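# Stack the lone cup on two paired cups with a band

## Task

Using the rubber band and the strings attached to it, place the single free-standing cup on top of the two cups that stand side by side (stretching the band to roughly twice the width one cup needs will break it). At the end the three-cup stack must stand on the island with every cup fully inside the island's edge, the two bottom cups must be no more than a thumb's width apart, the band must rest on the island at least a fingernail's width from every cup as seen from above, and each block must sit on a bench.

## Robot and tools

Setup: three Kinova Gen3 arms (arm1, arm2, arm3), each ending in a five-fingered right hand. Bases in the scene frame (metres, z up, origin on the floor): arm1 at (-0.141, +1.467, +1.025), arm2 at (-1.305, -0.675, +0.999), arm3 at (+1.369, -0.562, +1.036); each base faces along its own +x. The bench tops under the arms are at z=+0.950. Reach is about 1.06 m from the joint1 axis. Loose objects may occasionally get a small nudge from outside.

Hand frame: the hand point sits 0.045 m ahead of the palm. Its +z runs along the straightened fingers, +y comes out of the palm, +x runs across the palm away from the thumb. Straight fingers extend 0.06-0.07 m past the point and lie about 0.06 m behind it (-y). A bracket on the little-finger side of the wrist protrudes up to 0.10 m across the palm and can catch things. The wrist camera is on the little-finger side, aimed at the hand point. With the thumb swung in front of the palm, the hand can wrap objects 0.035-0.065 m thick, or a handle down to about 0.025 m; thumb tip against index pad can pinch light items.

Tool move: optional keys arm1, arm2, arm3 (one object per arm; leave an arm out to give it no new command) plus cameras. Inside an arm's object:
- joints: a dictionary of absolute targets by name. joint1_rad..joint7_rad are radians (limits: joints 1,3,5,7 within ±6.283; joint2 ±2.249; joint4 ±2.579; joint6 ±2.099). Finger keys hand_little, hand_ring, hand_middle, hand_index, hand_thumb_bend: +1 straight/open, -1 curled/closed. hand_thumb_turn: +1 beside the palm, -1 across in front of it. hand_force_limit (-1..1) is a setting: closing stops at roughly 0 N at -1 up to 10 N at +1 (15 N for the thumb motors). hand_speed (-0.96..1) is a setting: near zero at -1, full speed from +0.48 up.
- target: an absolute hand pose, a list of 7 numbers [x, y, z, qw, qx, qy, qz] in the scene frame, metres and unit quaternion, written the same way the result's hand line prints it. The hand follows a straight line from its current hand_target toward it. When target is used, joints may only contain the hand_ keys, or the call is rejected.
- speed: top linear speed for target in m/s, 0.002 to 0.5 (default 0.25); rotation is capped at twice this value in rad/s.
- min_time_s: 0.1 to 8 s, a lower bound on how long that arm's joint motions take.
cameras: list of names from arm1_cam_wrist, arm2_cam_wrist, arm3_cam_wrist, cam_island, cam_low, cam_top, or "all"; [] gives none. A move with no arm parts just reports full state and images.

Tool wait: seconds (0 to 10) and optional cameras; lets the simulation run without new commands.
Tool zoom_image: camera (one of the six names, must be among the latest images) and region [x0, y0, x1, y1] in that image's pixels, top-left origin, at most 504 by 504.
Tool show_instructions: no arguments; shows the reference page.
Tool finished_scene: ends the attempt for good; the optional scene number is 1.

Signs: joint1 positive turns clockwise seen from above; joint2 positive leans the arm forward; joint7 positive rolls the hand counter-clockwise seen from behind. With joints 1, 3, 5 at 0 and joint7 at 1.57, fingers straight down, the palm faces right and the thumb is toward the base.

Reading results: the move line lists arms that got motion commands; an arm marked as last shown received nothing and its statuses read not commanded. hand is the measured hand pose, hand_target the pose the drive is aiming for. Statuses: done (within 1 cm and 2 degrees, or joint tolerance), off_target (resting short, possibly still pushing), time_out (stop; the joint holds where it ended), not_followed, joint command not followed or pose unreachable (a safety check blocked the arm; grip commands still execute). hand_stopped_by gives six words for little, ring, middle, index, thumb_bend, thumb_turn: moving, target, force, stalled or fault. The *_load_n values are fingertip forces in N (positive pushes open); a grip that slips shows as loads dropping toward 0. Joint velocities are rad/s; within noise means at rest. Joint torques and Flange force show contact and carried weight. MOTOR HOT warns of heating; OVER-TEMPERATURE FAULT means the arm sags for 30-60 s and blocked keys say limit_stop_at_motor_heat and must be resent.

Grip behaviour: a finger motor moves only when its target changes by 0.002 or more, then locks on arrival or when its load reaches hand_force_limit. To tighten, raise hand_force_limit and send a more-closed target; to loosen, send a more-open one. For soft grasps use hand_speed -0.94 or below; at -0.8 or faster forces overshoot. Starting values are hand_force_limit 0 and hand_speed -0.8.

Motion cautions: hand paths do not avoid obstacles or other arms, lag, may overshoot speed near straight arms, and all end together within 10 s; no action exceeds 15 s. Each step clips the path to 70 mm and 16 degrees from the measured hand. Joint-commanded arms can swing wide between postures. The arm keeps pushing after contact until told otherwise. Collisions or more than 5 degrees of tracking error cause a torque fault: that arm halts 10 s and drops the rest of the call. If a call is refused or a stop interrupts it, later move, wait and finished_scene calls in the same reply are skipped. The simulation keeps running while you think, holding the last command.

Avoid: two robots pressing into each other (including closing fingers on another hand) fails immediately; anything knocked off the work area or onto the floor fails; dropping or releasing moving parts, slamming, hard pushes on fixed or heavy objects, and overloading fingers are penalised. Don't overstretch the band. Cameras carry small calibration errors; wrist camera poses follow the reported joints.

Each tool is called after "Call:" in YAML: its name, and indented under it one key for each argument.

Reference images:

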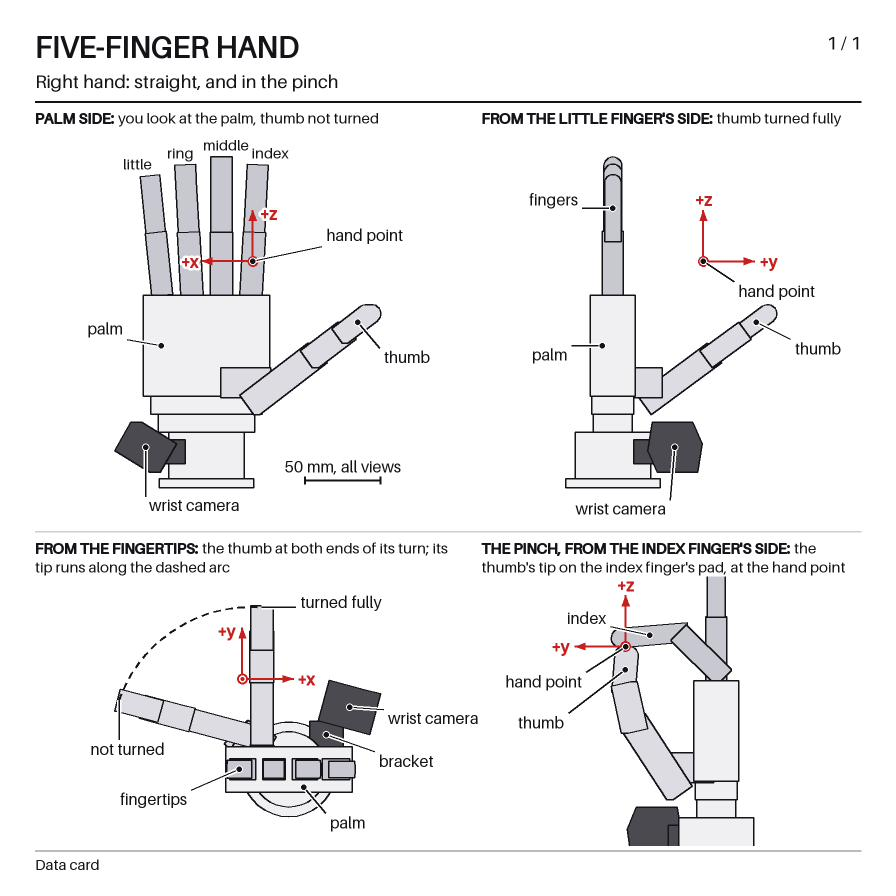

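## Session

Call:
move:

Scene clock: 0.00 s.
Joint torques (N m): no reading
Motor temperatures (°C): arm1=[29 31 29 34 42 38 36] | arm2=[33 29 29 30 35 40 40] | arm3=[32 26 26 32 35 41 38]
Flange force (N): no reading
Joint velocities: within noise
arm1.joint_positions: joint1_rad=-0.837 joint2_rad=-0.311 joint3_rad=-0.046 joint4_rad=+1.416 joint5_rad=-0.077 joint6_rad=+1.863 joint7_rad=-2.138 hand_little=+1.000 hand_ring=+1.000 hand_middle=+1.000 hand_index=+1.000 hand_thumb_turn=+1.000 hand_thumb_bend=+1.000 hand_force_limit=+0.000 hand_speed=-0.800
arm1.joint_status: not commanded
arm1.hand_stopped_by: target,target,target,target,target,target
arm1.little_load_n: 0.0
arm1.ring_load_n: 0.0
arm1.middle_load_n: 0.0
arm1.index_load_n: 0.0
arm1.thumb_bend_load_n: 0.0
arm1.thumb_turn_load_n: 0.0
arm1.hand: x=+0.0862 y=+1.3328 z=+1.5474 quat_wxyz=(-0.089, -0.569, -0.817, -0.023) (m; scene frame)
arm1.hand_target: x=+0.0862 y=+1.3328 z=+1.5474 quat_wxyz=(-0.089, -0.569, -0.817, -0.023) (m; scene frame)
arm1.hand_status: not commanded
arm2.joint_positions: joint1_rad=-0.238 joint2_rad=-0.515 joint3_rad=+0.004 joint4_rad=+1.646 joint5_rad=+0.003 joint6_rad=+1.853 joint7_rad=-1.760 hand_little=+1.000 hand_ring=+1.000 hand_middle=+1.000 hand_index=+1.000 hand_thumb_turn=+1.000 hand_thumb_bend=+1.000 hand_force_limit=+0.000 hand_speed=-0.800
arm2.joint_status: not commanded
arm2.hand_stopped_by: target,target,target,target,target,target
arm2.little_load_n: 0.0
arm2.ring_load_n: 0.0
arm2.middle_load_n: 0.0
arm2.index_load_n: 0.5
arm2.thumb_bend_load_n: 0.0
arm2.thumb_turn_load_n: 0.0
arm2.hand: x=-1.1996 y=-0.5327 z=+1.4698 quat_wxyz=(-0.065, +0.286, -0.955, -0.032) (m; scene frame)
arm2.hand_target: x=-1.1996 y=-0.5327 z=+1.4698 quat_wxyz=(-0.065, +0.286, -0.955, -0.032) (m; scene frame)
arm2.hand_status: not commanded
arm3.joint_positions: joint1_rad=-0.814 joint2_rad=-0.579 joint3_rad=-0.103 joint4_rad=+1.621 joint5_rad=-0.110 joint6_rad=+1.887 joint7_rad=-1.798 hand_little=+1.000 hand_ring=+1.000 hand_middle=+1.000 hand_index=+1.000 hand_thumb_turn=+1.000 hand_thumb_bend=+1.000 hand_force_limit=+0.000 hand_speed=-0.800
arm3.joint_status: not commanded
arm3.hand_stopped_by: target,target,target,target,target,target
arm3.little_load_n: 0.0
arm3.ring_load_n: 0.0
arm3.middle_load_n: 0.0
arm3.index_load_n: 0.0
arm3.thumb_bend_load_n: 0.0
arm3.thumb_turn_load_n: 0.0
arm3.hand: x=+1.2600 y=-0.6885 z=+1.5266 quat_wxyz=(+0.047, +0.990, +0.098, -0.094) (m; scene frame)
arm3.hand_target: x=+1.2600 y=-0.6885 z=+1.5266 quat_wxyz=(+0.047, +0.990, +0.098, -0.094) (m; scene frame)
arm3.hand_status: not commanded
pictures: arm1_cam_wrist, arm2_cam_wrist, arm3_cam_wrist, cam_island, cam_low, cam_top

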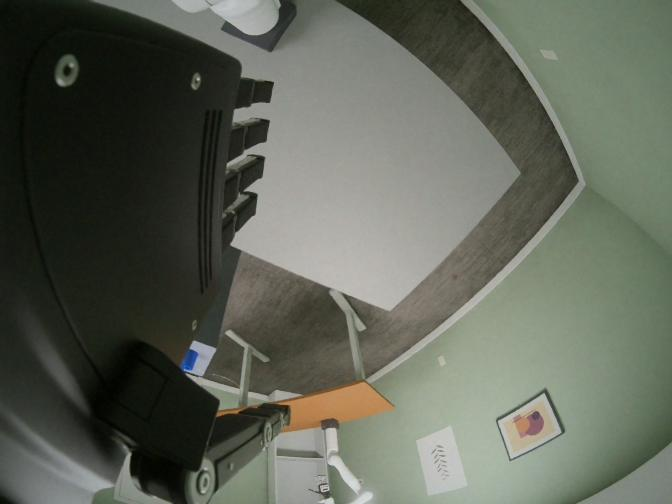

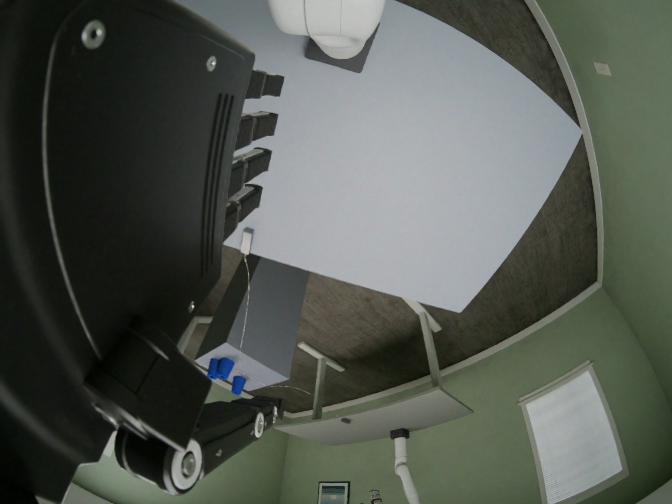

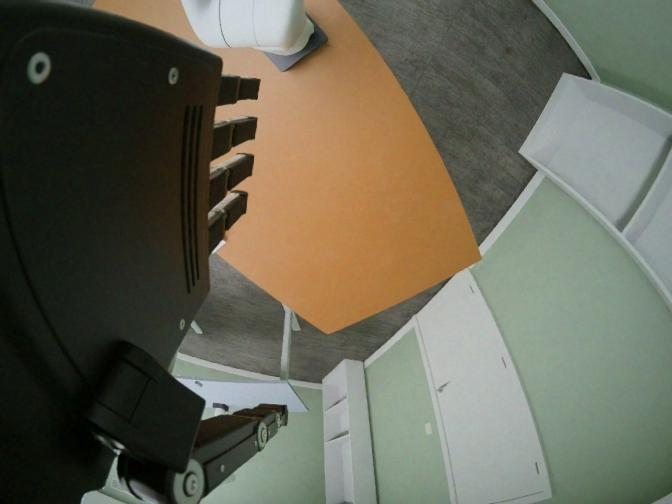

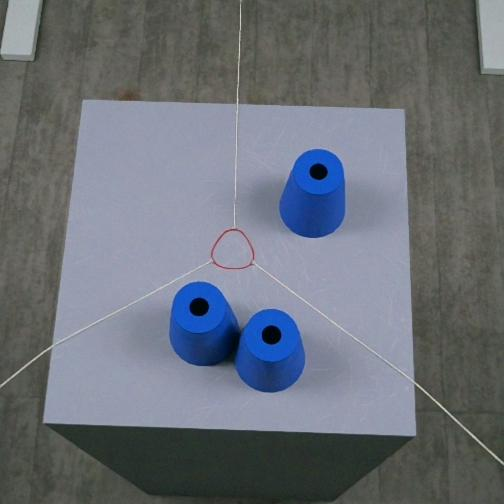

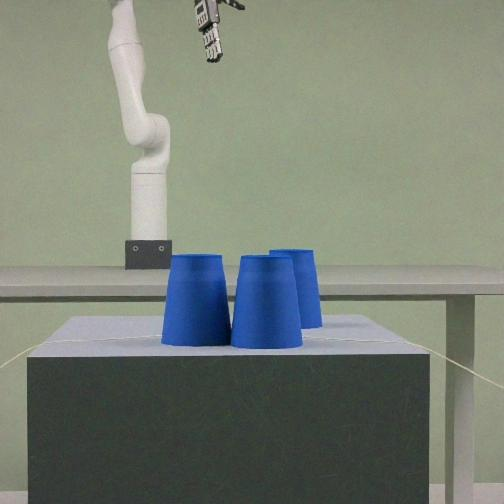

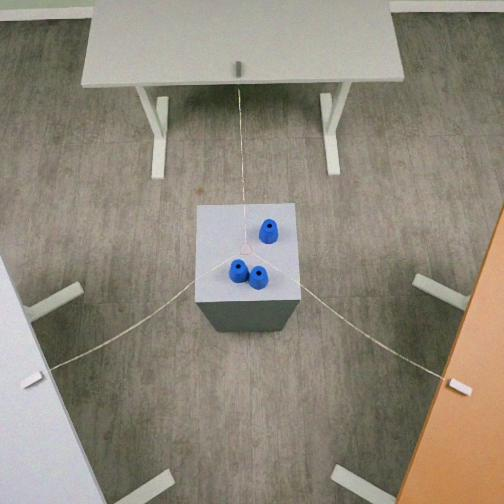

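Call:
zoom_image:
  camera: "cam_island"
  region: [130, 100, 382, 436]

Call:
zoom_image:
  camera: "cam_low"
  region: [130, 230, 340, 370]

Call:
zoom_image:
  camera: "cam_top"
  region: [0, 340, 80, 420]

Call:
zoom_image:
  camera: "cam_top"
  region: [200, 30, 280, 110]

Call:
zoom_image:
  camera: "cam_top"
  region: [420, 340, 500, 420]

Scaled by 1.500 from the camera's image (finer frame: 720x720).

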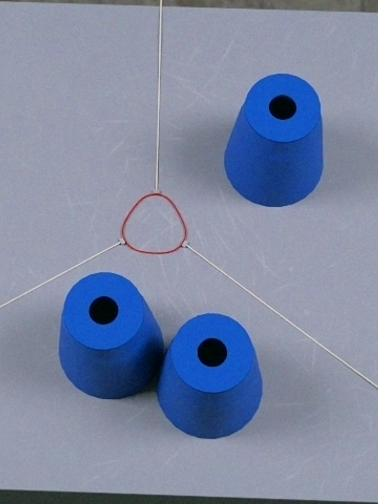

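Scaled by 2.400 from the camera's image (finer frame: 720x720).

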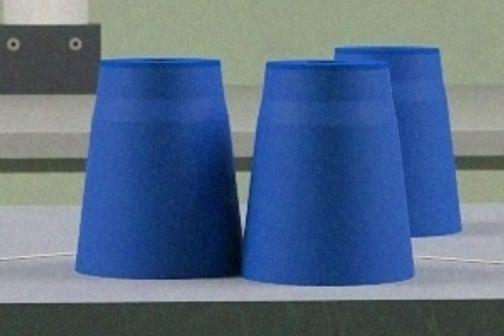

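Scaled by 6.300 from the camera's image (finer frame: 720x720).

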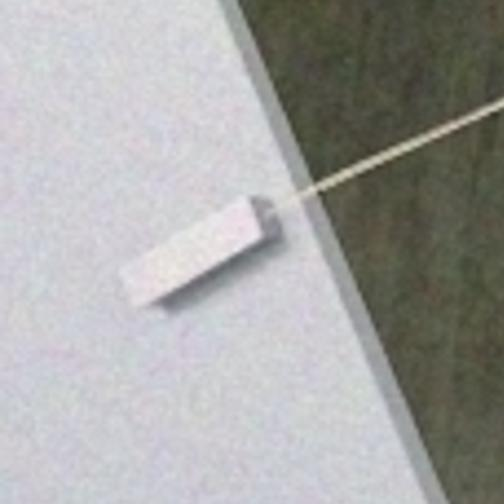

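Scaled by 6.300 from the camera's image (finer frame: 720x720).

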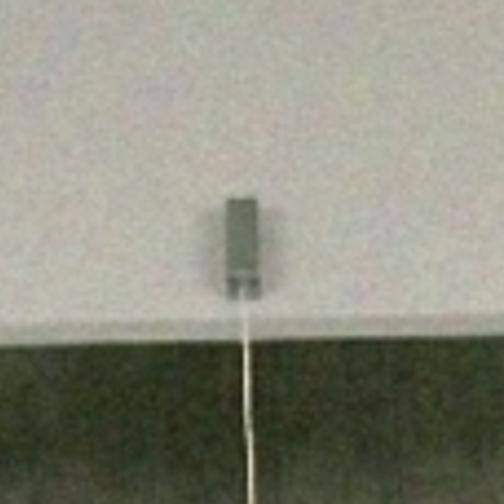

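Scaled by 6.300 from the camera's image (finer frame: 720x720).

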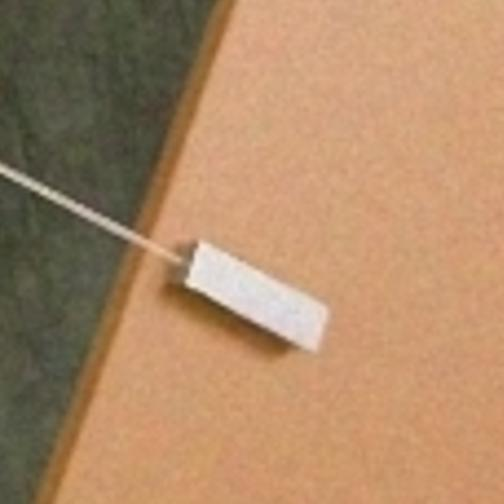

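Call:
move:
  arm1: {"target": [-0.010, 0.877, 1.15, 0.4056, -0.5792, -0.5792, 0.4056], "speed": 0.2, "joints": {"hand_thumb_turn": -1.0, "hand_index": 0.25, "hand_middle": 0.25, "hand_thumb_bend": 0.4, "hand_speed": 0.0}}
  arm2: {"target": [-0.752, -0.458, 1.15, -0.1436, 0.2051, -0.7931, 0.5553], "speed": 0.2, "joints": {"hand_thumb_turn": -1.0, "hand_index": 0.25, "hand_middle": 0.25, "hand_thumb_bend": 0.4, "hand_speed": 0.0}}
  arm3: {"target": [0.721, -0.5245, 1.15, 0.5540, -0.7913, 0.2120, -0.1484], "speed": 0.2, "joints": {"hand_thumb_turn": -1.0, "hand_index": 0.25, "hand_middle": 0.25, "hand_thumb_bend": 0.4, "hand_speed": 0.0}}
  cameras: ["arm1_cam_wrist", "arm2_cam_wrist", "arm3_cam_wrist", "cam_top"]

Scene clock: 26.20 s.
Joint torques (N m): arm1=[-0.22 -24.95 3.15 -6.21 1.81 1.32 -0.03] | arm2=[1.39 -23.84 0.81 -6.87 1.4 1.28 -0.16] | arm3=[0.2 -25.04 1.36 -4.63 2.31 0.26 -0.51]
Motor temperatures (°C): arm1=[29 31 29 34 42 38 36] | arm2=[33 29 29 30 35 40 40] | arm3=[32 26 26 32 35 41 38]
Flange force (N): arm1=[-0.7 0.9 0.3] | arm2=[1.3 4.5 0.3] | arm3=no reading
move: arm1 done; arm2 done; arm3 moving
Joint velocities: arm1=[within noise] | arm2=[within noise] | arm3=[-0.001 0.005 0.062 -0.004 -0.062 0 0.007]
arm1.joint_positions: joint1_rad=-0.721 joint2_rad=+1.292 joint3_rad=+0.221 joint4_rad=+0.667 joint5_rad=+0.768 joint6_rad=+1.941 joint7_rad=-2.156 hand_little=+1.000 hand_ring=+1.000 hand_middle=+0.250 hand_index=+0.250 hand_thumb_turn=-1.000 hand_thumb_bend=+0.400 hand_force_limit=+0.000 hand_speed=+0.000
arm1.joint_status: all done
arm1.hand_stopped_by: target,target,target,target,target,target
arm1.little_load_n: 0.0
arm1.ring_load_n: 0.0
arm1.middle_load_n: -0.5
arm1.index_load_n: 0.0
arm1.thumb_bend_load_n: 0.0
arm1.thumb_turn_load_n: 0.0
arm1.hand: x=-0.0100 y=+0.8770 z=+1.1500 quat_wxyz=(+0.406, -0.579, -0.579, +0.406)
arm1.hand_target: x=-0.0100 y=+0.8770 z=+1.1500 quat_wxyz=(+0.406, -0.579, -0.579, +0.406)
arm1.hand_status: done (0.000 m and 0.0 deg from the pose sent, 0.612 m and 81.6 deg at the start)
arm2.joint_positions: joint1_rad=-0.349 joint2_rad=+0.966 joint3_rad=-0.018 joint4_rad=+1.291 joint5_rad=+1.065 joint6_rad=+1.634 joint7_rad=-2.358 hand_little=+1.000 hand_ring=+1.000 hand_middle=+0.250 hand_index=+0.250 hand_thumb_turn=-1.000 hand_thumb_bend=+0.400 hand_force_limit=+0.000 hand_speed=+0.000
arm2.joint_status: all done
arm2.hand_stopped_by: target,target,target,target,target,target
arm2.little_load_n: 0.0
arm2.ring_load_n: -0.5
arm2.middle_load_n: 0.0
arm2.index_load_n: 0.0
arm2.thumb_bend_load_n: 0.0
arm2.thumb_turn_load_n: 0.0
arm2.hand: x=-0.7520 y=-0.4580 z=+1.1500 quat_wxyz=(-0.144, +0.205, -0.793, +0.555)
arm2.hand_target: x=-0.7520 y=-0.4580 z=+1.1500 quat_wxyz=(-0.144, +0.205, -0.793, +0.555)
arm2.hand_status: done (0.000 m and 0.0 deg from the pose sent, 0.555 m and 72.2 deg at the start)
arm3.joint_positions: joint1_rad=-0.910 joint2_rad=+1.521 joint3_rad=+0.752 joint4_rad=+0.134 joint5_rad=+0.273 joint6_rad=+2.096 joint7_rad=-2.002 hand_little=+1.000 hand_ring=+1.000 hand_middle=+0.250 hand_index=+0.250 hand_thumb_turn=-1.000 hand_thumb_bend=+0.400 hand_force_limit=+0.000 hand_speed=+0.000
arm3.joint_status: all done
arm3.hand_stopped_by: target,target,target,target,target,target
arm3.little_load_n: 0.0
arm3.ring_load_n: 0.0
arm3.middle_load_n: 0.0
arm3.index_load_n: 0.0
arm3.thumb_bend_load_n: 0.0
arm3.thumb_turn_load_n: 0.0
arm3.hand: x=+0.7219 y=-0.5242 z=+1.1500 quat_wxyz=(-0.537, +0.823, -0.176, +0.060)
arm3.hand_target: x=+0.7219 y=-0.5242 z=+1.1500 quat_wxyz=(-0.537, +0.823, -0.176, +0.060)
arm3.hand_status: moving (0.001 m and 11.7 deg from the pose sent, 0.678 m and 87.5 deg at the start; a joint's target at an end of its range on 161 of 267 steps)
arm1_cam_wrist: T_world_to_cam=[[0.31937, 0.22717, -0.92, 0.86226], [0.5229, -0.85191, -0.02883, 0.79279], [-0.7903, -0.47186, -0.39086, 0.97186]] pos_world=[0.07814, 0.93808, 1.19599]
arm2_cam_wrist: T_world_to_cam=[[-0.37595, 0.11532, -0.91944, 0.82975], [0.47541, 0.87569, -0.08456, 0.86211], [0.79539, -0.4689, -0.38404, 0.9411]] pos_world=[-0.84645, -0.40935, 1.19722]
arm3_cam_wrist: T_world_to_cam=[[-0.02265, -0.43418, -0.90054, 0.82795], [-0.97764, -0.17874, 0.11077, 0.49219], [-0.20905, 0.88292, -0.42042, 1.21138]] pos_world=[0.75318, -0.6221, 1.20038]

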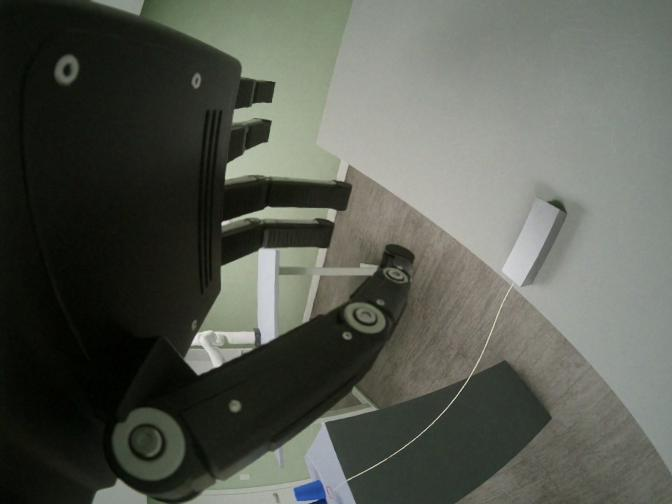

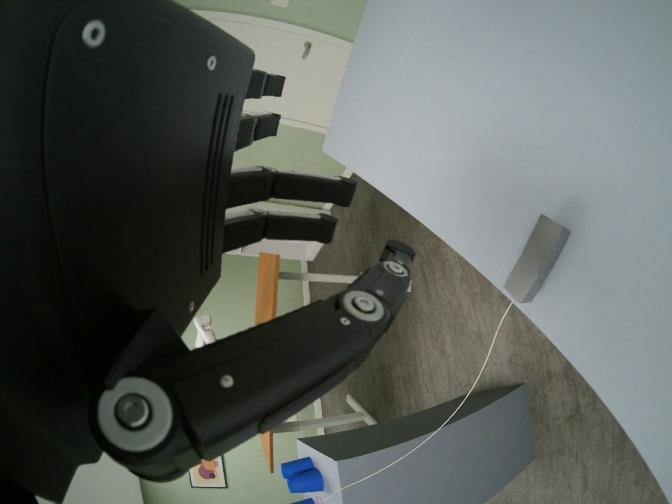

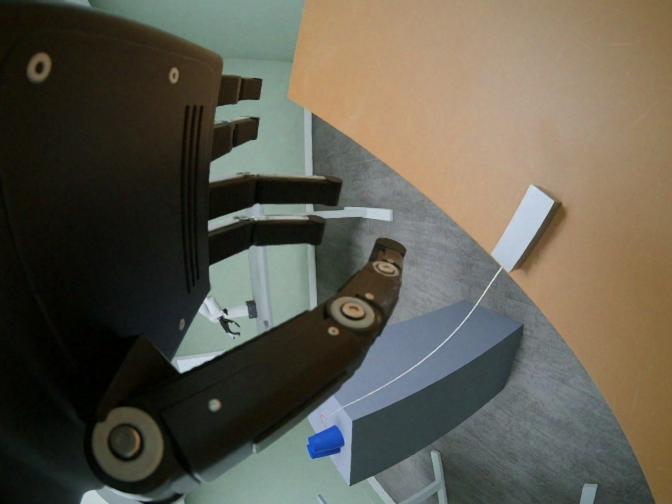

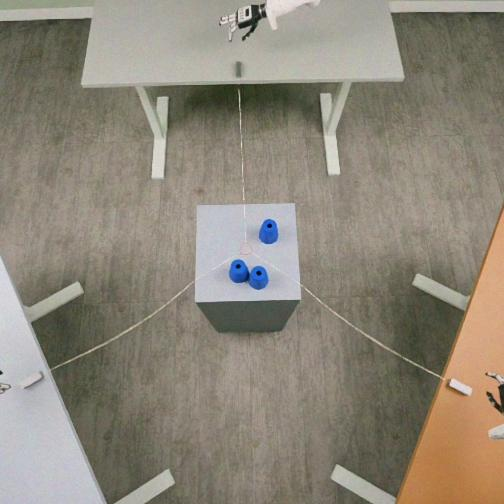

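Call:
zoom_image:
  camera: "arm2_cam_wrist"
  region: [440, 180, 620, 340]

Call:
move:
  arm1: {"joints": {"joint2_rad": -0.2, "joint3_rad": 0.0, "joint4_rad": 1.4}}
  arm3: {"joints": {"joint2_rad": -0.2, "joint3_rad": 0.0, "joint4_rad": 1.4}}
  cameras: []

Call:
move:
  arm1: {"joints": {"joint1_rad": 0.25, "joint2_rad": -0.2, "joint3_rad": 0.0, "joint4_rad": 1.4, "joint5_rad": -1.065, "joint6_rad": 1.634, "joint7_rad": 2.358}}
  arm3: {"joints": {"joint1_rad": -0.05, "joint2_rad": -0.2, "joint3_rad": 0.0, "joint4_rad": 1.4, "joint5_rad": -1.065, "joint6_rad": 1.634, "joint7_rad": 2.358}}
  cameras: ["cam_top", "cam_low"]

Scaled by 2.800 from the camera's image (finer frame: 960x720).

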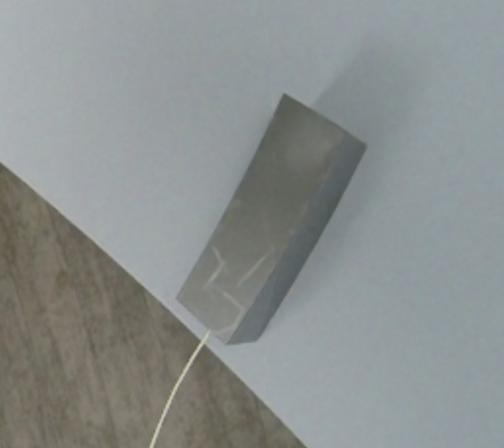

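Scene clock: 47.13 s.
Joint torques (N m): arm1=[-0.3 -3.8 -0.63 -7.61 1.54 -0.35 -0.01] | arm2=[1.4 -23.82 0.79 -6.88 1.41 1.3 -0.17] | arm3=[0.32 -2.58 -1.85 -7.36 1.01 -0.11 -0.3]
Motor temperatures (°C): arm1=[29 32 29 34 42 38 36] | arm2=[33 29 29 30 35 40 40] | arm3=[32 27 26 32 35 41 38]
Flange force (N): arm1=[-0.3 0.2 0.8] | arm2=[1.4 4.4 0.3] | arm3=[-0.4 -4.8 1.8]
move: arm1 done; arm3 done
Joint velocities: within noise
arm1.joint_positions: joint1_rad=-0.721 joint2_rad=-0.200 joint3_rad=+0.000 joint4_rad=+1.400 joint5_rad=+0.768 joint6_rad=+1.941 joint7_rad=-2.156 hand_little=+1.000 hand_ring=+1.000 hand_middle=+0.250 hand_index=+0.250 hand_thumb_turn=-1.000 hand_thumb_bend=+0.400 hand_force_limit=+0.000 hand_speed=+0.000
arm1.joint_status: all done
arm1.hand_stopped_by: target,target,target,target,target,target
arm1.little_load_n: 0.0
arm1.ring_load_n: 0.0
arm1.middle_load_n: 0.0
arm1.index_load_n: 0.0
arm1.thumb_bend_load_n: 0.0
arm1.thumb_turn_load_n: 0.0
arm1.hand: x=-0.1458 y=+1.1375 z=+1.5779 quat_wxyz=(+0.042, -0.709, -0.613, +0.347)
arm1.hand_target: x=-0.1458 y=+1.1375 z=+1.5779 quat_wxyz=(+0.042, -0.709, -0.613, +0.347)
arm1.hand_status: not commanded
arm2: as last shown
arm2.ring_load_n: 0.0
arm3.joint_positions: joint1_rad=-0.910 joint2_rad=-0.200 joint3_rad=+0.000 joint4_rad=+1.400 joint5_rad=+0.268 joint6_rad=+2.096 joint7_rad=-2.002 hand_little=+1.000 hand_ring=+1.000 hand_middle=+0.250 hand_index=+0.250 hand_thumb_turn=-1.000 hand_thumb_bend=+0.400 hand_force_limit=+0.000 hand_speed=+0.000
arm3.joint_status: all done
arm3.hand_stopped_by: target,target,target,target,target,target
arm3.little_load_n: 0.0
arm3.ring_load_n: 0.0
arm3.middle_load_n: 0.0
arm3.index_load_n: 0.0
arm3.thumb_bend_load_n: 0.0
arm3.thumb_turn_load_n: 0.0
arm3.hand: x=+1.1491 y=-0.5848 z=+1.5211 quat_wxyz=(-0.146, +0.986, -0.083, +0.020)
arm3.hand_target: x=+1.1491 y=-0.5848 z=+1.5211 quat_wxyz=(-0.146, +0.986, -0.083, +0.020)
arm3.hand_status: not commanded

Scene clock: 51.57 s.
Joint torques (N m): arm1=[-0.25 -4.3 0.15 -8.05 -1.92 -0.87 0.01] | arm2=[1.37 -23.83 0.83 -6.9 1.41 1.28 -0.16] | arm3=[0.27 -3.14 -1.41 -7.9 -1.45 -1.3 -0.22]
Motor temperatures (°C): arm1=[29 32 29 34 42 38 36] | arm2=[33 29 29 30 35 40 40] | arm3=[32 27 26 32 35 41 38]
Flange force (N): arm1=[-0.5 0.7 -0.5] | arm2=[1.5 4.4 0.4] | arm3=[-4.2 0.8 -5.6]
move: arm1 done; arm3 done
Joint velocities: within noise
arm1.joint_positions: joint1_rad=+0.250 joint2_rad=-0.200 joint3_rad=+0.000 joint4_rad=+1.400 joint5_rad=-1.065 joint6_rad=+1.634 joint7_rad=+2.358 hand_little=+1.000 hand_ring=+1.000 hand_middle=+0.250 hand_index=+0.250 hand_thumb_turn=-1.000 hand_thumb_bend=+0.400 hand_force_limit=+0.000 hand_speed=+0.000
arm1.joint_status: all done
arm1.hand_stopped_by: target,target,target,target,target,target
arm1.little_load_n: 0.0
arm1.ring_load_n: 0.0
arm1.middle_load_n: 0.0
arm1.index_load_n: 0.0
arm1.thumb_bend_load_n: 0.0
arm1.thumb_turn_load_n: 0.5
arm1.hand: x=+0.0098 y=+1.1368 z=+1.6390 quat_wxyz=(-0.005, +0.796, -0.320, +0.514)
arm1.hand_target: x=+0.0098 y=+1.1368 z=+1.6390 quat_wxyz=(-0.005, +0.796, -0.320, +0.514)
arm1.hand_status: not commanded
arm2: as last shown
arm3.joint_positions: joint1_rad=-0.050 joint2_rad=-0.200 joint3_rad=+0.000 joint4_rad=+1.400 joint5_rad=-1.065 joint6_rad=+1.634 joint7_rad=+2.358 hand_little=+1.000 hand_ring=+1.000 hand_middle=+0.250 hand_index=+0.250 hand_thumb_turn=-1.000 hand_thumb_bend=+0.400 hand_force_limit=+0.000 hand_speed=+0.000
arm3.joint_status: all done
arm3.hand_stopped_by: target,target,target,target,target,target
arm3.little_load_n: 0.0
arm3.ring_load_n: 0.0
arm3.middle_load_n: 0.0
arm3.index_load_n: 0.0
arm3.thumb_bend_load_n: 0.0
arm3.thumb_turn_load_n: 0.0
arm3.hand: x=+1.0119 y=-0.6367 z=+1.6494 quat_wxyz=(-0.400, -0.242, +0.825, -0.317)
arm3.hand_target: x=+1.0119 y=-0.6367 z=+1.6494 quat_wxyz=(-0.400, -0.242, +0.825, -0.317)
arm3.hand_status: not commanded
pictures: cam_low, cam_top

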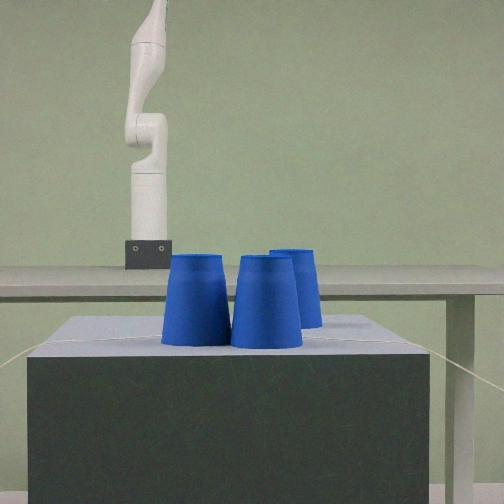

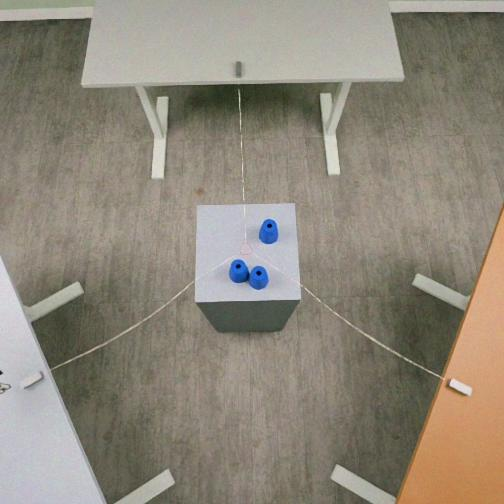

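Call:
move:
  arm1: {"joints": {"joint1_rad": 0.25, "joint2_rad": 0.966, "joint3_rad": 0.0, "joint4_rad": 1.29}}
  arm3: {"joints": {"joint1_rad": -0.05, "joint2_rad": 0.966, "joint3_rad": 0.0, "joint4_rad": 1.29}}
  cameras: ["arm1_cam_wrist", "arm2_cam_wrist", "arm3_cam_wrist"]

Call:
zoom_image:
  camera: "arm2_cam_wrist"
  region: [220, 130, 440, 350]

Scene clock: 85.33 s.
Joint torques (N m): arm1=[-0.3 -21.6 -1.67 -5.59 -1.56 1.65 -0.04] | arm2=[1.39 -23.82 0.82 -6.91 1.41 1.31 -0.16] | arm3=[0.34 -20.38 -3.07 -5.52 -1.09 1.24 -0.33]
Motor temperatures (°C): arm1=[29 32 29 34 42 38 36] | arm2=[33 30 29 30 35 40 40] | arm3=[32 27 26 32 35 41 38]
Flange force (N): arm1=[-0.1 1.0 0.0] | arm2=[1.5 4.4 0.4] | arm3=[-1.6 -0.4 -0.1]
move: arm1 done; arm3 done
Joint velocities: within noise
arm1.joint_positions: joint1_rad=+0.250 joint2_rad=+0.966 joint3_rad=+0.000 joint4_rad=+1.290 joint5_rad=-1.065 joint6_rad=+1.634 joint7_rad=+2.358 hand_little=+1.000 hand_ring=+1.000 hand_middle=+0.250 hand_index=+0.250 hand_thumb_turn=-1.000 hand_thumb_bend=+0.400 hand_force_limit=+0.000 hand_speed=+0.000
arm1.joint_status: all done
arm1.hand_stopped_by: target,target,target,target,target,target
arm1.little_load_n: 0.0
arm1.ring_load_n: 0.0
arm1.middle_load_n: 0.0
arm1.index_load_n: 0.0
arm1.thumb_bend_load_n: 0.0
arm1.thumb_turn_load_n: 0.0
arm1.hand: x=-0.0292 y=+0.9719 z=+1.1867 quat_wxyz=(-0.433, +0.624, -0.527, +0.382)
arm1.hand_target: x=-0.0292 y=+0.9719 z=+1.1866 quat_wxyz=(-0.433, +0.624, -0.527, +0.382)
arm1.hand_status: not commanded
arm2: as last shown
arm3.joint_positions: joint1_rad=-0.050 joint2_rad=+0.966 joint3_rad=+0.000 joint4_rad=+1.290 joint5_rad=-1.065 joint6_rad=+1.634 joint7_rad=+2.358 hand_little=+1.000 hand_ring=+1.000 hand_middle=+0.250 hand_index=+0.250 hand_thumb_turn=-1.000 hand_thumb_bend=+0.400 hand_force_limit=+0.000 hand_speed=+0.000
arm3.joint_status: all done
arm3.hand_stopped_by: target,target,target,target,target,target
arm3.little_load_n: 0.0
arm3.ring_load_n: 0.0
arm3.middle_load_n: 0.0
arm3.index_load_n: 0.0
arm3.thumb_bend_load_n: 0.0
arm3.thumb_turn_load_n: 0.0
arm3.hand: x=+0.8608 y=-0.5547 z=+1.1979 quat_wxyz=(-0.034, +0.029, +0.819, -0.572)
arm3.hand_target: x=+0.8609 y=-0.5547 z=+1.1979 quat_wxyz=(-0.034, +0.029, +0.819, -0.572)
arm3.hand_status: not commanded
arm1_cam_wrist: T_world_to_cam=[[-0.26944, -0.29103, -0.91799, 1.36464], [-0.6467, 0.76101, -0.05145, -0.69009], [0.71357, 0.5798, -0.39325, 0.04044]] pos_world=[-0.10745, 0.89887, 1.23313]
arm2_cam_wrist: T_world_to_cam=[[-0.37595, 0.11532, -0.91944, 0.82975], [0.47541, 0.87569, -0.08456, 0.86211], [0.79539, -0.4689, -0.38404, 0.9411]] pos_world=[-0.84645, -0.40935, 1.19722]
arm3_cam_wrist: T_world_to_cam=[[-0.20388, 0.35937, -0.91065, 1.46938], [0.89721, 0.44077, -0.02693, -0.4881], [0.39172, -0.82254, -0.41229, -0.18548]] pos_world=[0.81015, -0.46547, 1.24848]

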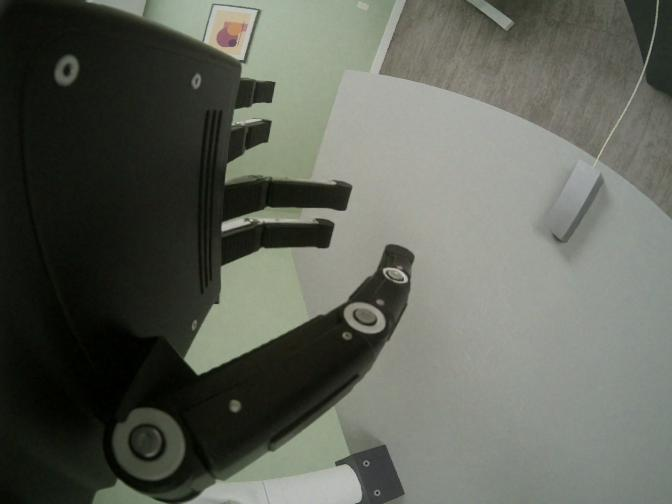

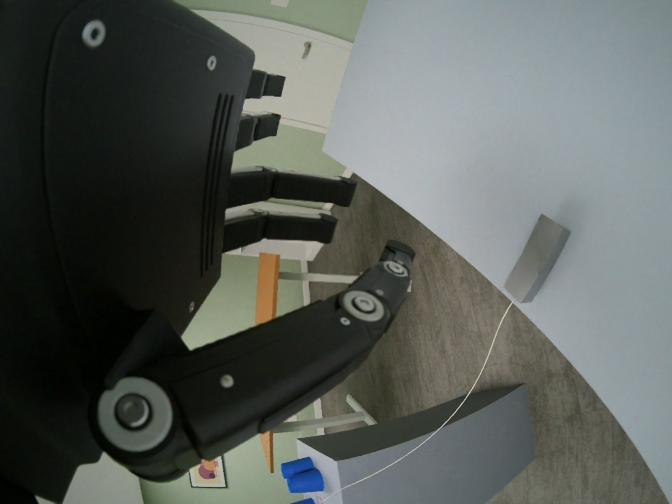

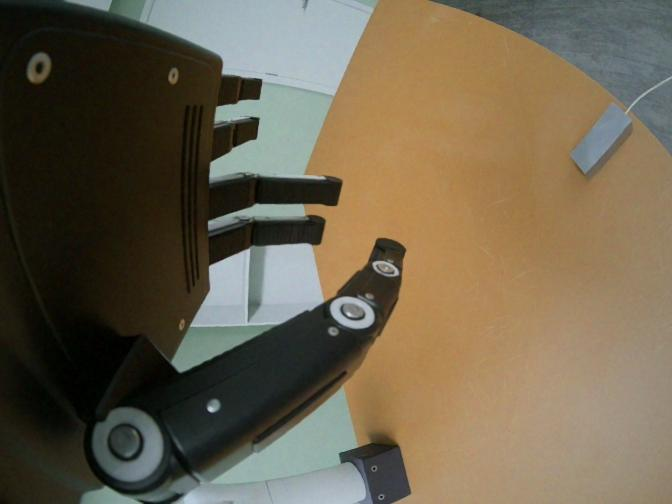

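Scaled by 2.291 from the camera's image (finer frame: 960x720).

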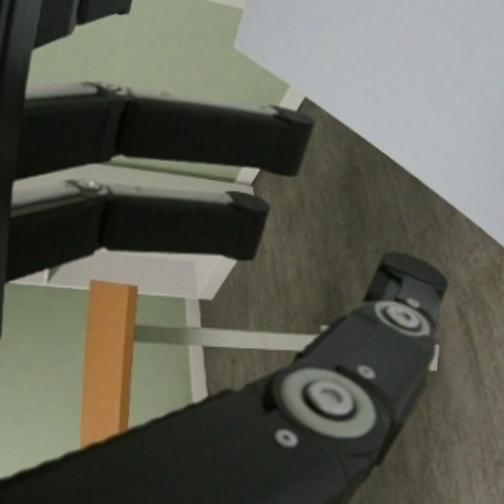

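Call:
move:
  arm1: {"target": [-0.016, 0.907, 1.04, 0.4056, -0.5792, 0.5792, -0.4056], "speed": 0.15}
  arm2: {"target": [-0.7524, -0.4542, 1.04, -0.1509, 0.2155, -0.7904, 0.5534], "speed": 0.15}
  arm3: {"target": [0.750, -0.534, 1.04, 0.1484, -0.2120, -0.7913, 0.5540], "speed": 0.15}
  cameras: ["arm1_cam_wrist", "arm2_cam_wrist", "arm3_cam_wrist"]

Call:
zoom_image:
  camera: "arm1_cam_wrist"
  region: [300, 140, 620, 380]

Call:
zoom_image:
  camera: "arm2_cam_wrist"
  region: [300, 140, 620, 380]

Call:
zoom_image:
  camera: "arm3_cam_wrist"
  region: [300, 140, 620, 380]

Scene clock: 122.90 s.
Joint torques (N m): arm1=[-0.33 -23.75 -2.05 -5.18 -1.42 1.78 -0.04] | arm2=[1.43 -24.53 0.98 -5.84 1.14 1.53 -0.17] | arm3=[0.42 -22.12 -3.58 -4.98 -0.76 1.44 -0.3]
Motor temperatures (°C): arm1=[29 32 29 34 42 38 36] | arm2=[33 30 29 30 35 40 40] | arm3=[32 27 26 32 35 41 38]
Flange force (N): arm1=[-0.3 1.1 0.0] | arm2=[2.1 4.3 0.7] | arm3=[-1.5 -0.6 -0.8]
move: arm1 done; arm2 done; arm3 done
Joint velocities: within noise
arm1.joint_positions: joint1_rad=+0.231 joint2_rad=+1.260 joint3_rad=-0.003 joint4_rad=+1.146 joint5_rad=-1.173 joint6_rad=+1.451 joint7_rad=+2.417 hand_little=+1.000 hand_ring=+1.000 hand_middle=+0.250 hand_index=+0.250 hand_thumb_turn=-1.000 hand_thumb_bend=+0.400 hand_force_limit=+0.000 hand_speed=+0.000
arm1.joint_status: not commanded
arm1.hand_stopped_by: target,target,target,target,target,target
arm1.little_load_n: 0.0
arm1.ring_load_n: 0.0
arm1.middle_load_n: 0.0
arm1.index_load_n: 0.0
arm1.thumb_bend_load_n: -0.5
arm1.thumb_turn_load_n: 0.0
arm1.hand: x=-0.0160 y=+0.9070 z=+1.0400 quat_wxyz=(-0.406, +0.579, -0.579, +0.406)
arm1.hand_target: x=-0.0160 y=+0.9070 z=+1.0400 quat_wxyz=(-0.406, +0.579, -0.579, +0.406)
arm1.hand_status: done (0.000 m and 0.0 deg from the pose sent, 0.161 m and 8.9 deg at the start)
arm2.joint_positions: joint1_rad=-0.354 joint2_rad=+1.151 joint3_rad=-0.024 joint4_rad=+1.294 joint5_rad=+1.084 joint6_rad=+1.535 joint7_rad=-2.518 hand_little=+1.000 hand_ring=+1.000 hand_middle=+0.250 hand_index=+0.250 hand_thumb_turn=-1.000 hand_thumb_bend=+0.400 hand_force_limit=+0.000 hand_speed=+0.000
arm2.joint_status: not commanded
arm2.hand_stopped_by: target,target,target,target,target,target
arm2.little_load_n: 0.0
arm2.ring_load_n: 0.0
arm2.middle_load_n: 0.0
arm2.index_load_n: 0.0
arm2.thumb_bend_load_n: 0.0
arm2.thumb_turn_load_n: 0.0
arm2.hand: x=-0.7524 y=-0.4542 z=+1.0400 quat_wxyz=(-0.151, +0.215, -0.790, +0.553)
arm2.hand_target: x=-0.7524 y=-0.4542 z=+1.0400 quat_wxyz=(-0.151, +0.215, -0.790, +0.553)
arm2.hand_status: done (0.000 m and 0.0 deg from the pose sent, 0.110 m and 1.5 deg at the start)
arm3.joint_positions: joint1_rad=-0.039 joint2_rad=+1.240 joint3_rad=-0.022 joint4_rad=+1.277 joint5_rad=-1.382 joint6_rad=+1.256 joint7_rad=+2.472 hand_little=+1.000 hand_ring=+1.000 hand_middle=+0.250 hand_index=+0.250 hand_thumb_turn=-1.000 hand_thumb_bend=+0.400 hand_force_limit=+0.000 hand_speed=+0.000
arm3.joint_status: not commanded
arm3.hand_stopped_by: target,target,target,target,target,target
arm3.little_load_n: 0.0
arm3.ring_load_n: 0.0
arm3.middle_load_n: 0.0
arm3.index_load_n: 0.0
arm3.thumb_bend_load_n: 0.0
arm3.thumb_turn_load_n: 0.0
arm3.hand: x=+0.7500 y=-0.5340 z=+1.0400 quat_wxyz=(-0.148, +0.212, +0.791, -0.554)
arm3.hand_target: x=+0.7500 y=-0.5340 z=+1.0400 quat_wxyz=(-0.148, +0.212, +0.791, -0.554)
arm3.hand_status: done (0.000 m and 0.0 deg from the pose sent, 0.194 m and 25.1 deg at the start)
arm1_cam_wrist: T_world_to_cam=[[-0.31938, -0.22718, -0.91999, 1.15811], [-0.52283, 0.85195, -0.02887, -0.74377], [0.79034, 0.47178, -0.39087, 0.10775]] pos_world=[-0.10414, 0.84592, 1.08609]
arm2_cam_wrist: T_world_to_cam=[[-0.37878, 0.1055, -0.91946, 0.72145], [0.45229, 0.88787, -0.08445, 0.83767], [0.80744, -0.44785, -0.38402, 0.91958]] pos_world=[-0.8481, -0.40802, 1.08722]
arm3_cam_wrist: T_world_to_cam=[[-0.01557, 0.40051, -0.91616, 1.18208], [0.99979, 0.01881, -0.00877, -0.72324], [0.01372, -0.9161, -0.40072, 0.03148]] pos_world=[0.74106, -0.43099, 1.08924]

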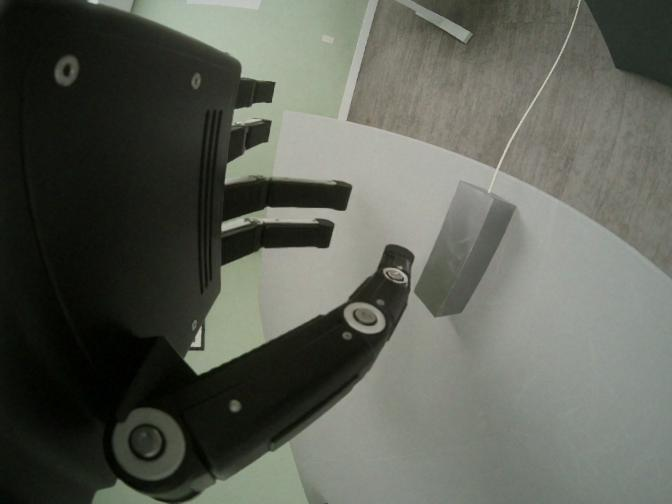

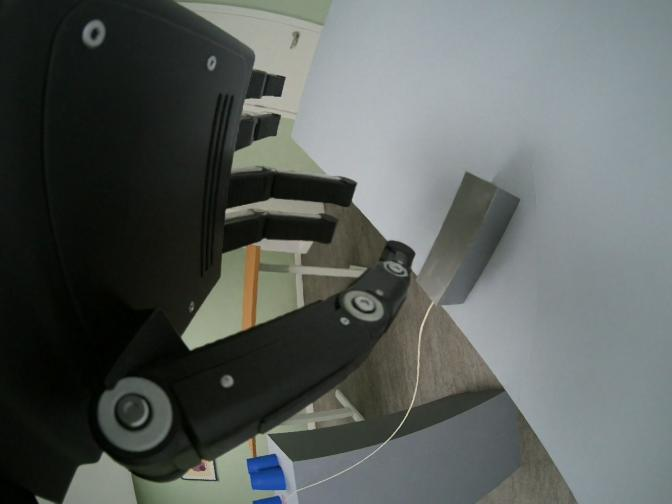

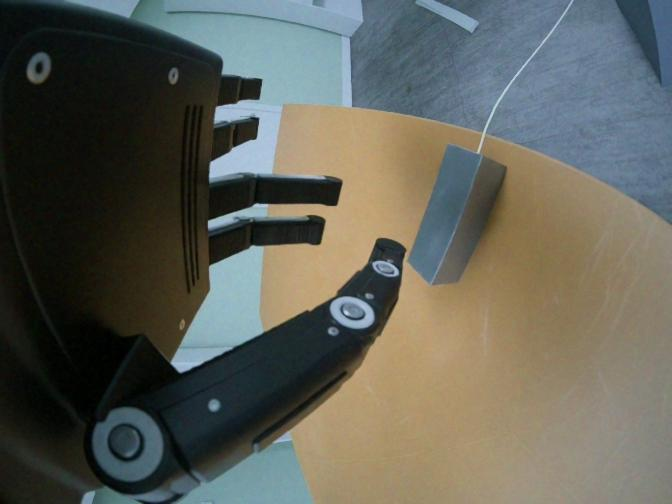

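Scaled by 1.575 from the camera's image (finer frame: 960x720).

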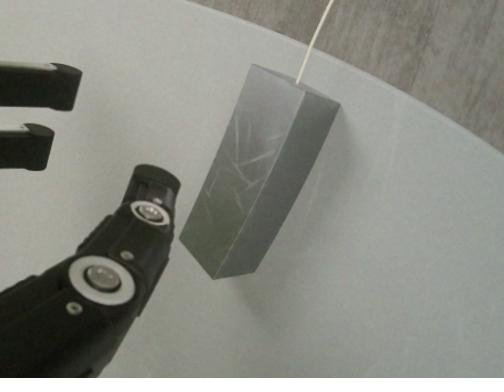

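Scaled by 1.575 from the camera's image (finer frame: 960x720).

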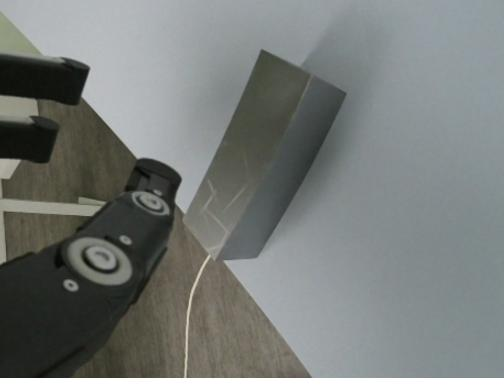

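Scaled by 1.575 from the camera's image (finer frame: 960x720).

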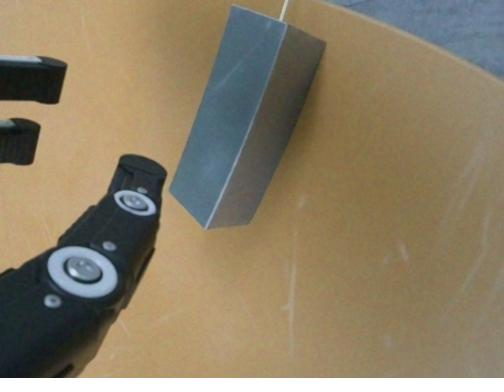

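Call:
move:
  arm1: {"joints": {"hand_thumb_bend": 0.0}}
  arm3: {"joints": {"hand_index": 0.0}}
  cameras: ["arm1_cam_wrist", "arm3_cam_wrist"]

Call:
zoom_image:
  camera: "arm1_cam_wrist"
  region: [280, 140, 520, 320]

Call:
zoom_image:
  camera: "arm3_cam_wrist"
  region: [280, 140, 520, 320]

Scene clock: 142.57 s.
Joint torques (N m): arm1=[-0.31 -23.72 -2.02 -5.11 -1.41 1.77 -0.05] | arm2=[1.43 -24.54 0.94 -5.87 1.12 1.52 -0.15] | arm3=[0.45 -22.06 -3.64 -5.01 -0.79 1.46 -0.36]
Motor temperatures (°C): arm1=[29 32 29 34 42 38 36] | arm2=[33 30 29 30 35 40 40] | arm3=[32 27 26 32 35 41 38]
Flange force (N): arm1=[0.0 1.1 0.0] | arm2=[2.3 4.3 0.8] | arm3=[-1.9 -0.6 -0.9]
move: arm1 done; arm3 done
Joint velocities: within noise
arm1.joint_positions: joint1_rad=+0.231 joint2_rad=+1.260 joint3_rad=-0.003 joint4_rad=+1.146 joint5_rad=-1.173 joint6_rad=+1.451 joint7_rad=+2.417 hand_little=+1.000 hand_ring=+1.000 hand_middle=+0.250 hand_index=+0.250 hand_thumb_turn=-1.000 hand_thumb_bend=+0.000 hand_force_limit=+0.000 hand_speed=+0.000
arm1.joint_status: all done
arm1.hand_stopped_by: target,target,target,target,target,target
arm1.little_load_n: 0.0
arm1.ring_load_n: 0.0
arm1.middle_load_n: 0.0
arm1.index_load_n: 0.0
arm1.thumb_bend_load_n: 0.0
arm1.thumb_turn_load_n: 0.0
arm1.hand: x=-0.0160 y=+0.9070 z=+1.0400 quat_wxyz=(-0.406, +0.579, -0.579, +0.406)
arm1.hand_target: x=-0.0160 y=+0.9070 z=+1.0400 quat_wxyz=(-0.406, +0.579, -0.579, +0.406)
arm1.hand_status: not commanded
arm2: as last shown
arm3.joint_positions: joint1_rad=-0.039 joint2_rad=+1.240 joint3_rad=-0.022 joint4_rad=+1.277 joint5_rad=-1.382 joint6_rad=+1.256 joint7_rad=+2.472 hand_little=+1.000 hand_ring=+1.000 hand_middle=+0.250 hand_index=+0.000 hand_thumb_turn=-1.000 hand_thumb_bend=+0.400 hand_force_limit=+0.000 hand_speed=+0.000
arm3.joint_status: all done
arm3.hand_stopped_by: target,target,target,target,target,target
arm3.little_load_n: 0.0
arm3.ring_load_n: 0.0
arm3.middle_load_n: 0.0
arm3.index_load_n: 0.0
arm3.thumb_bend_load_n: 0.5
arm3.thumb_turn_load_n: 0.0
arm3.hand: x=+0.7500 y=-0.5340 z=+1.0400 quat_wxyz=(-0.148, +0.212, +0.791, -0.554)
arm3.hand_target: x=+0.7500 y=-0.5340 z=+1.0400 quat_wxyz=(-0.148, +0.212, +0.791, -0.554)
arm3.hand_status: not commanded
arm1_cam_wrist: T_world_to_cam=[[-0.31929, -0.22712, -0.92004, 1.15803], [-0.5229, 0.85191, -0.02884, -0.74378], [0.79034, 0.47188, -0.39077, 0.10751]] pos_world=[-0.10414, 0.84592, 1.08599]
arm3_cam_wrist: T_world_to_cam=[[-0.01548, 0.40051, -0.91616, 1.18192], [0.99979, 0.01877, -0.00869, -0.72335], [0.01372, -0.9161, -0.40072, 0.03145]] pos_world=[0.74106, -0.43099, 1.08914]

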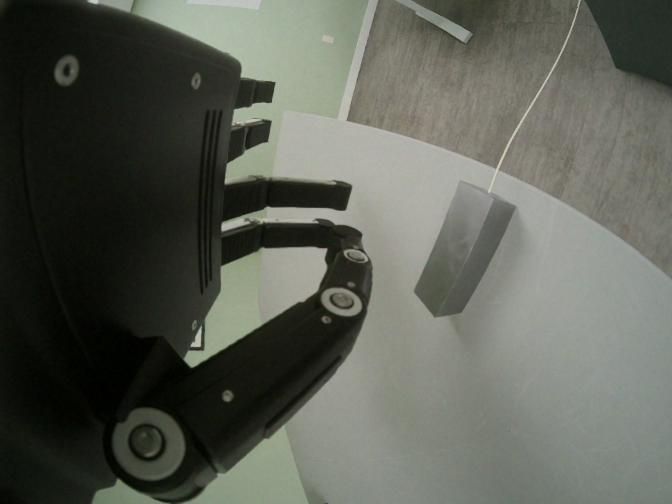

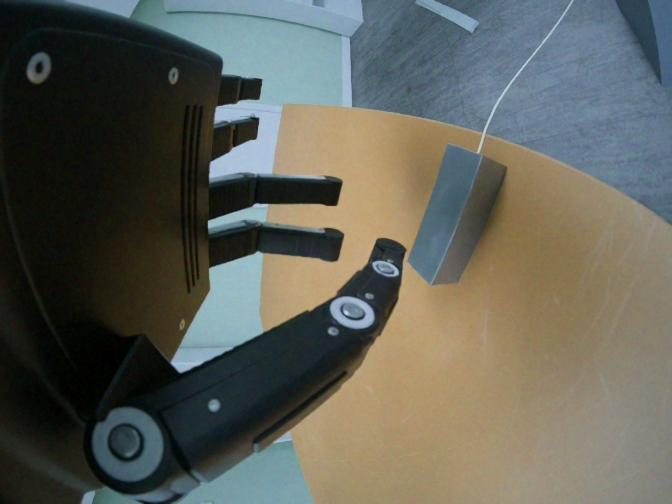

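Scaled by 2.100 from the camera's image (finer frame: 960x720).

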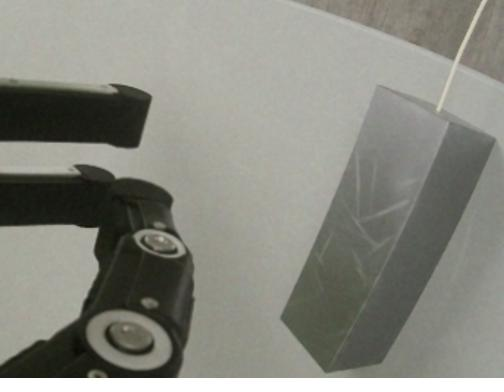

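Scaled by 2.100 from the camera's image (finer frame: 960x720).

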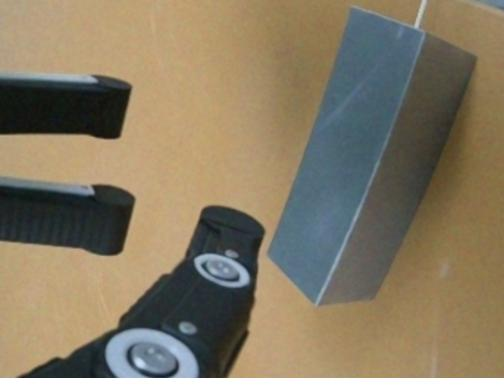

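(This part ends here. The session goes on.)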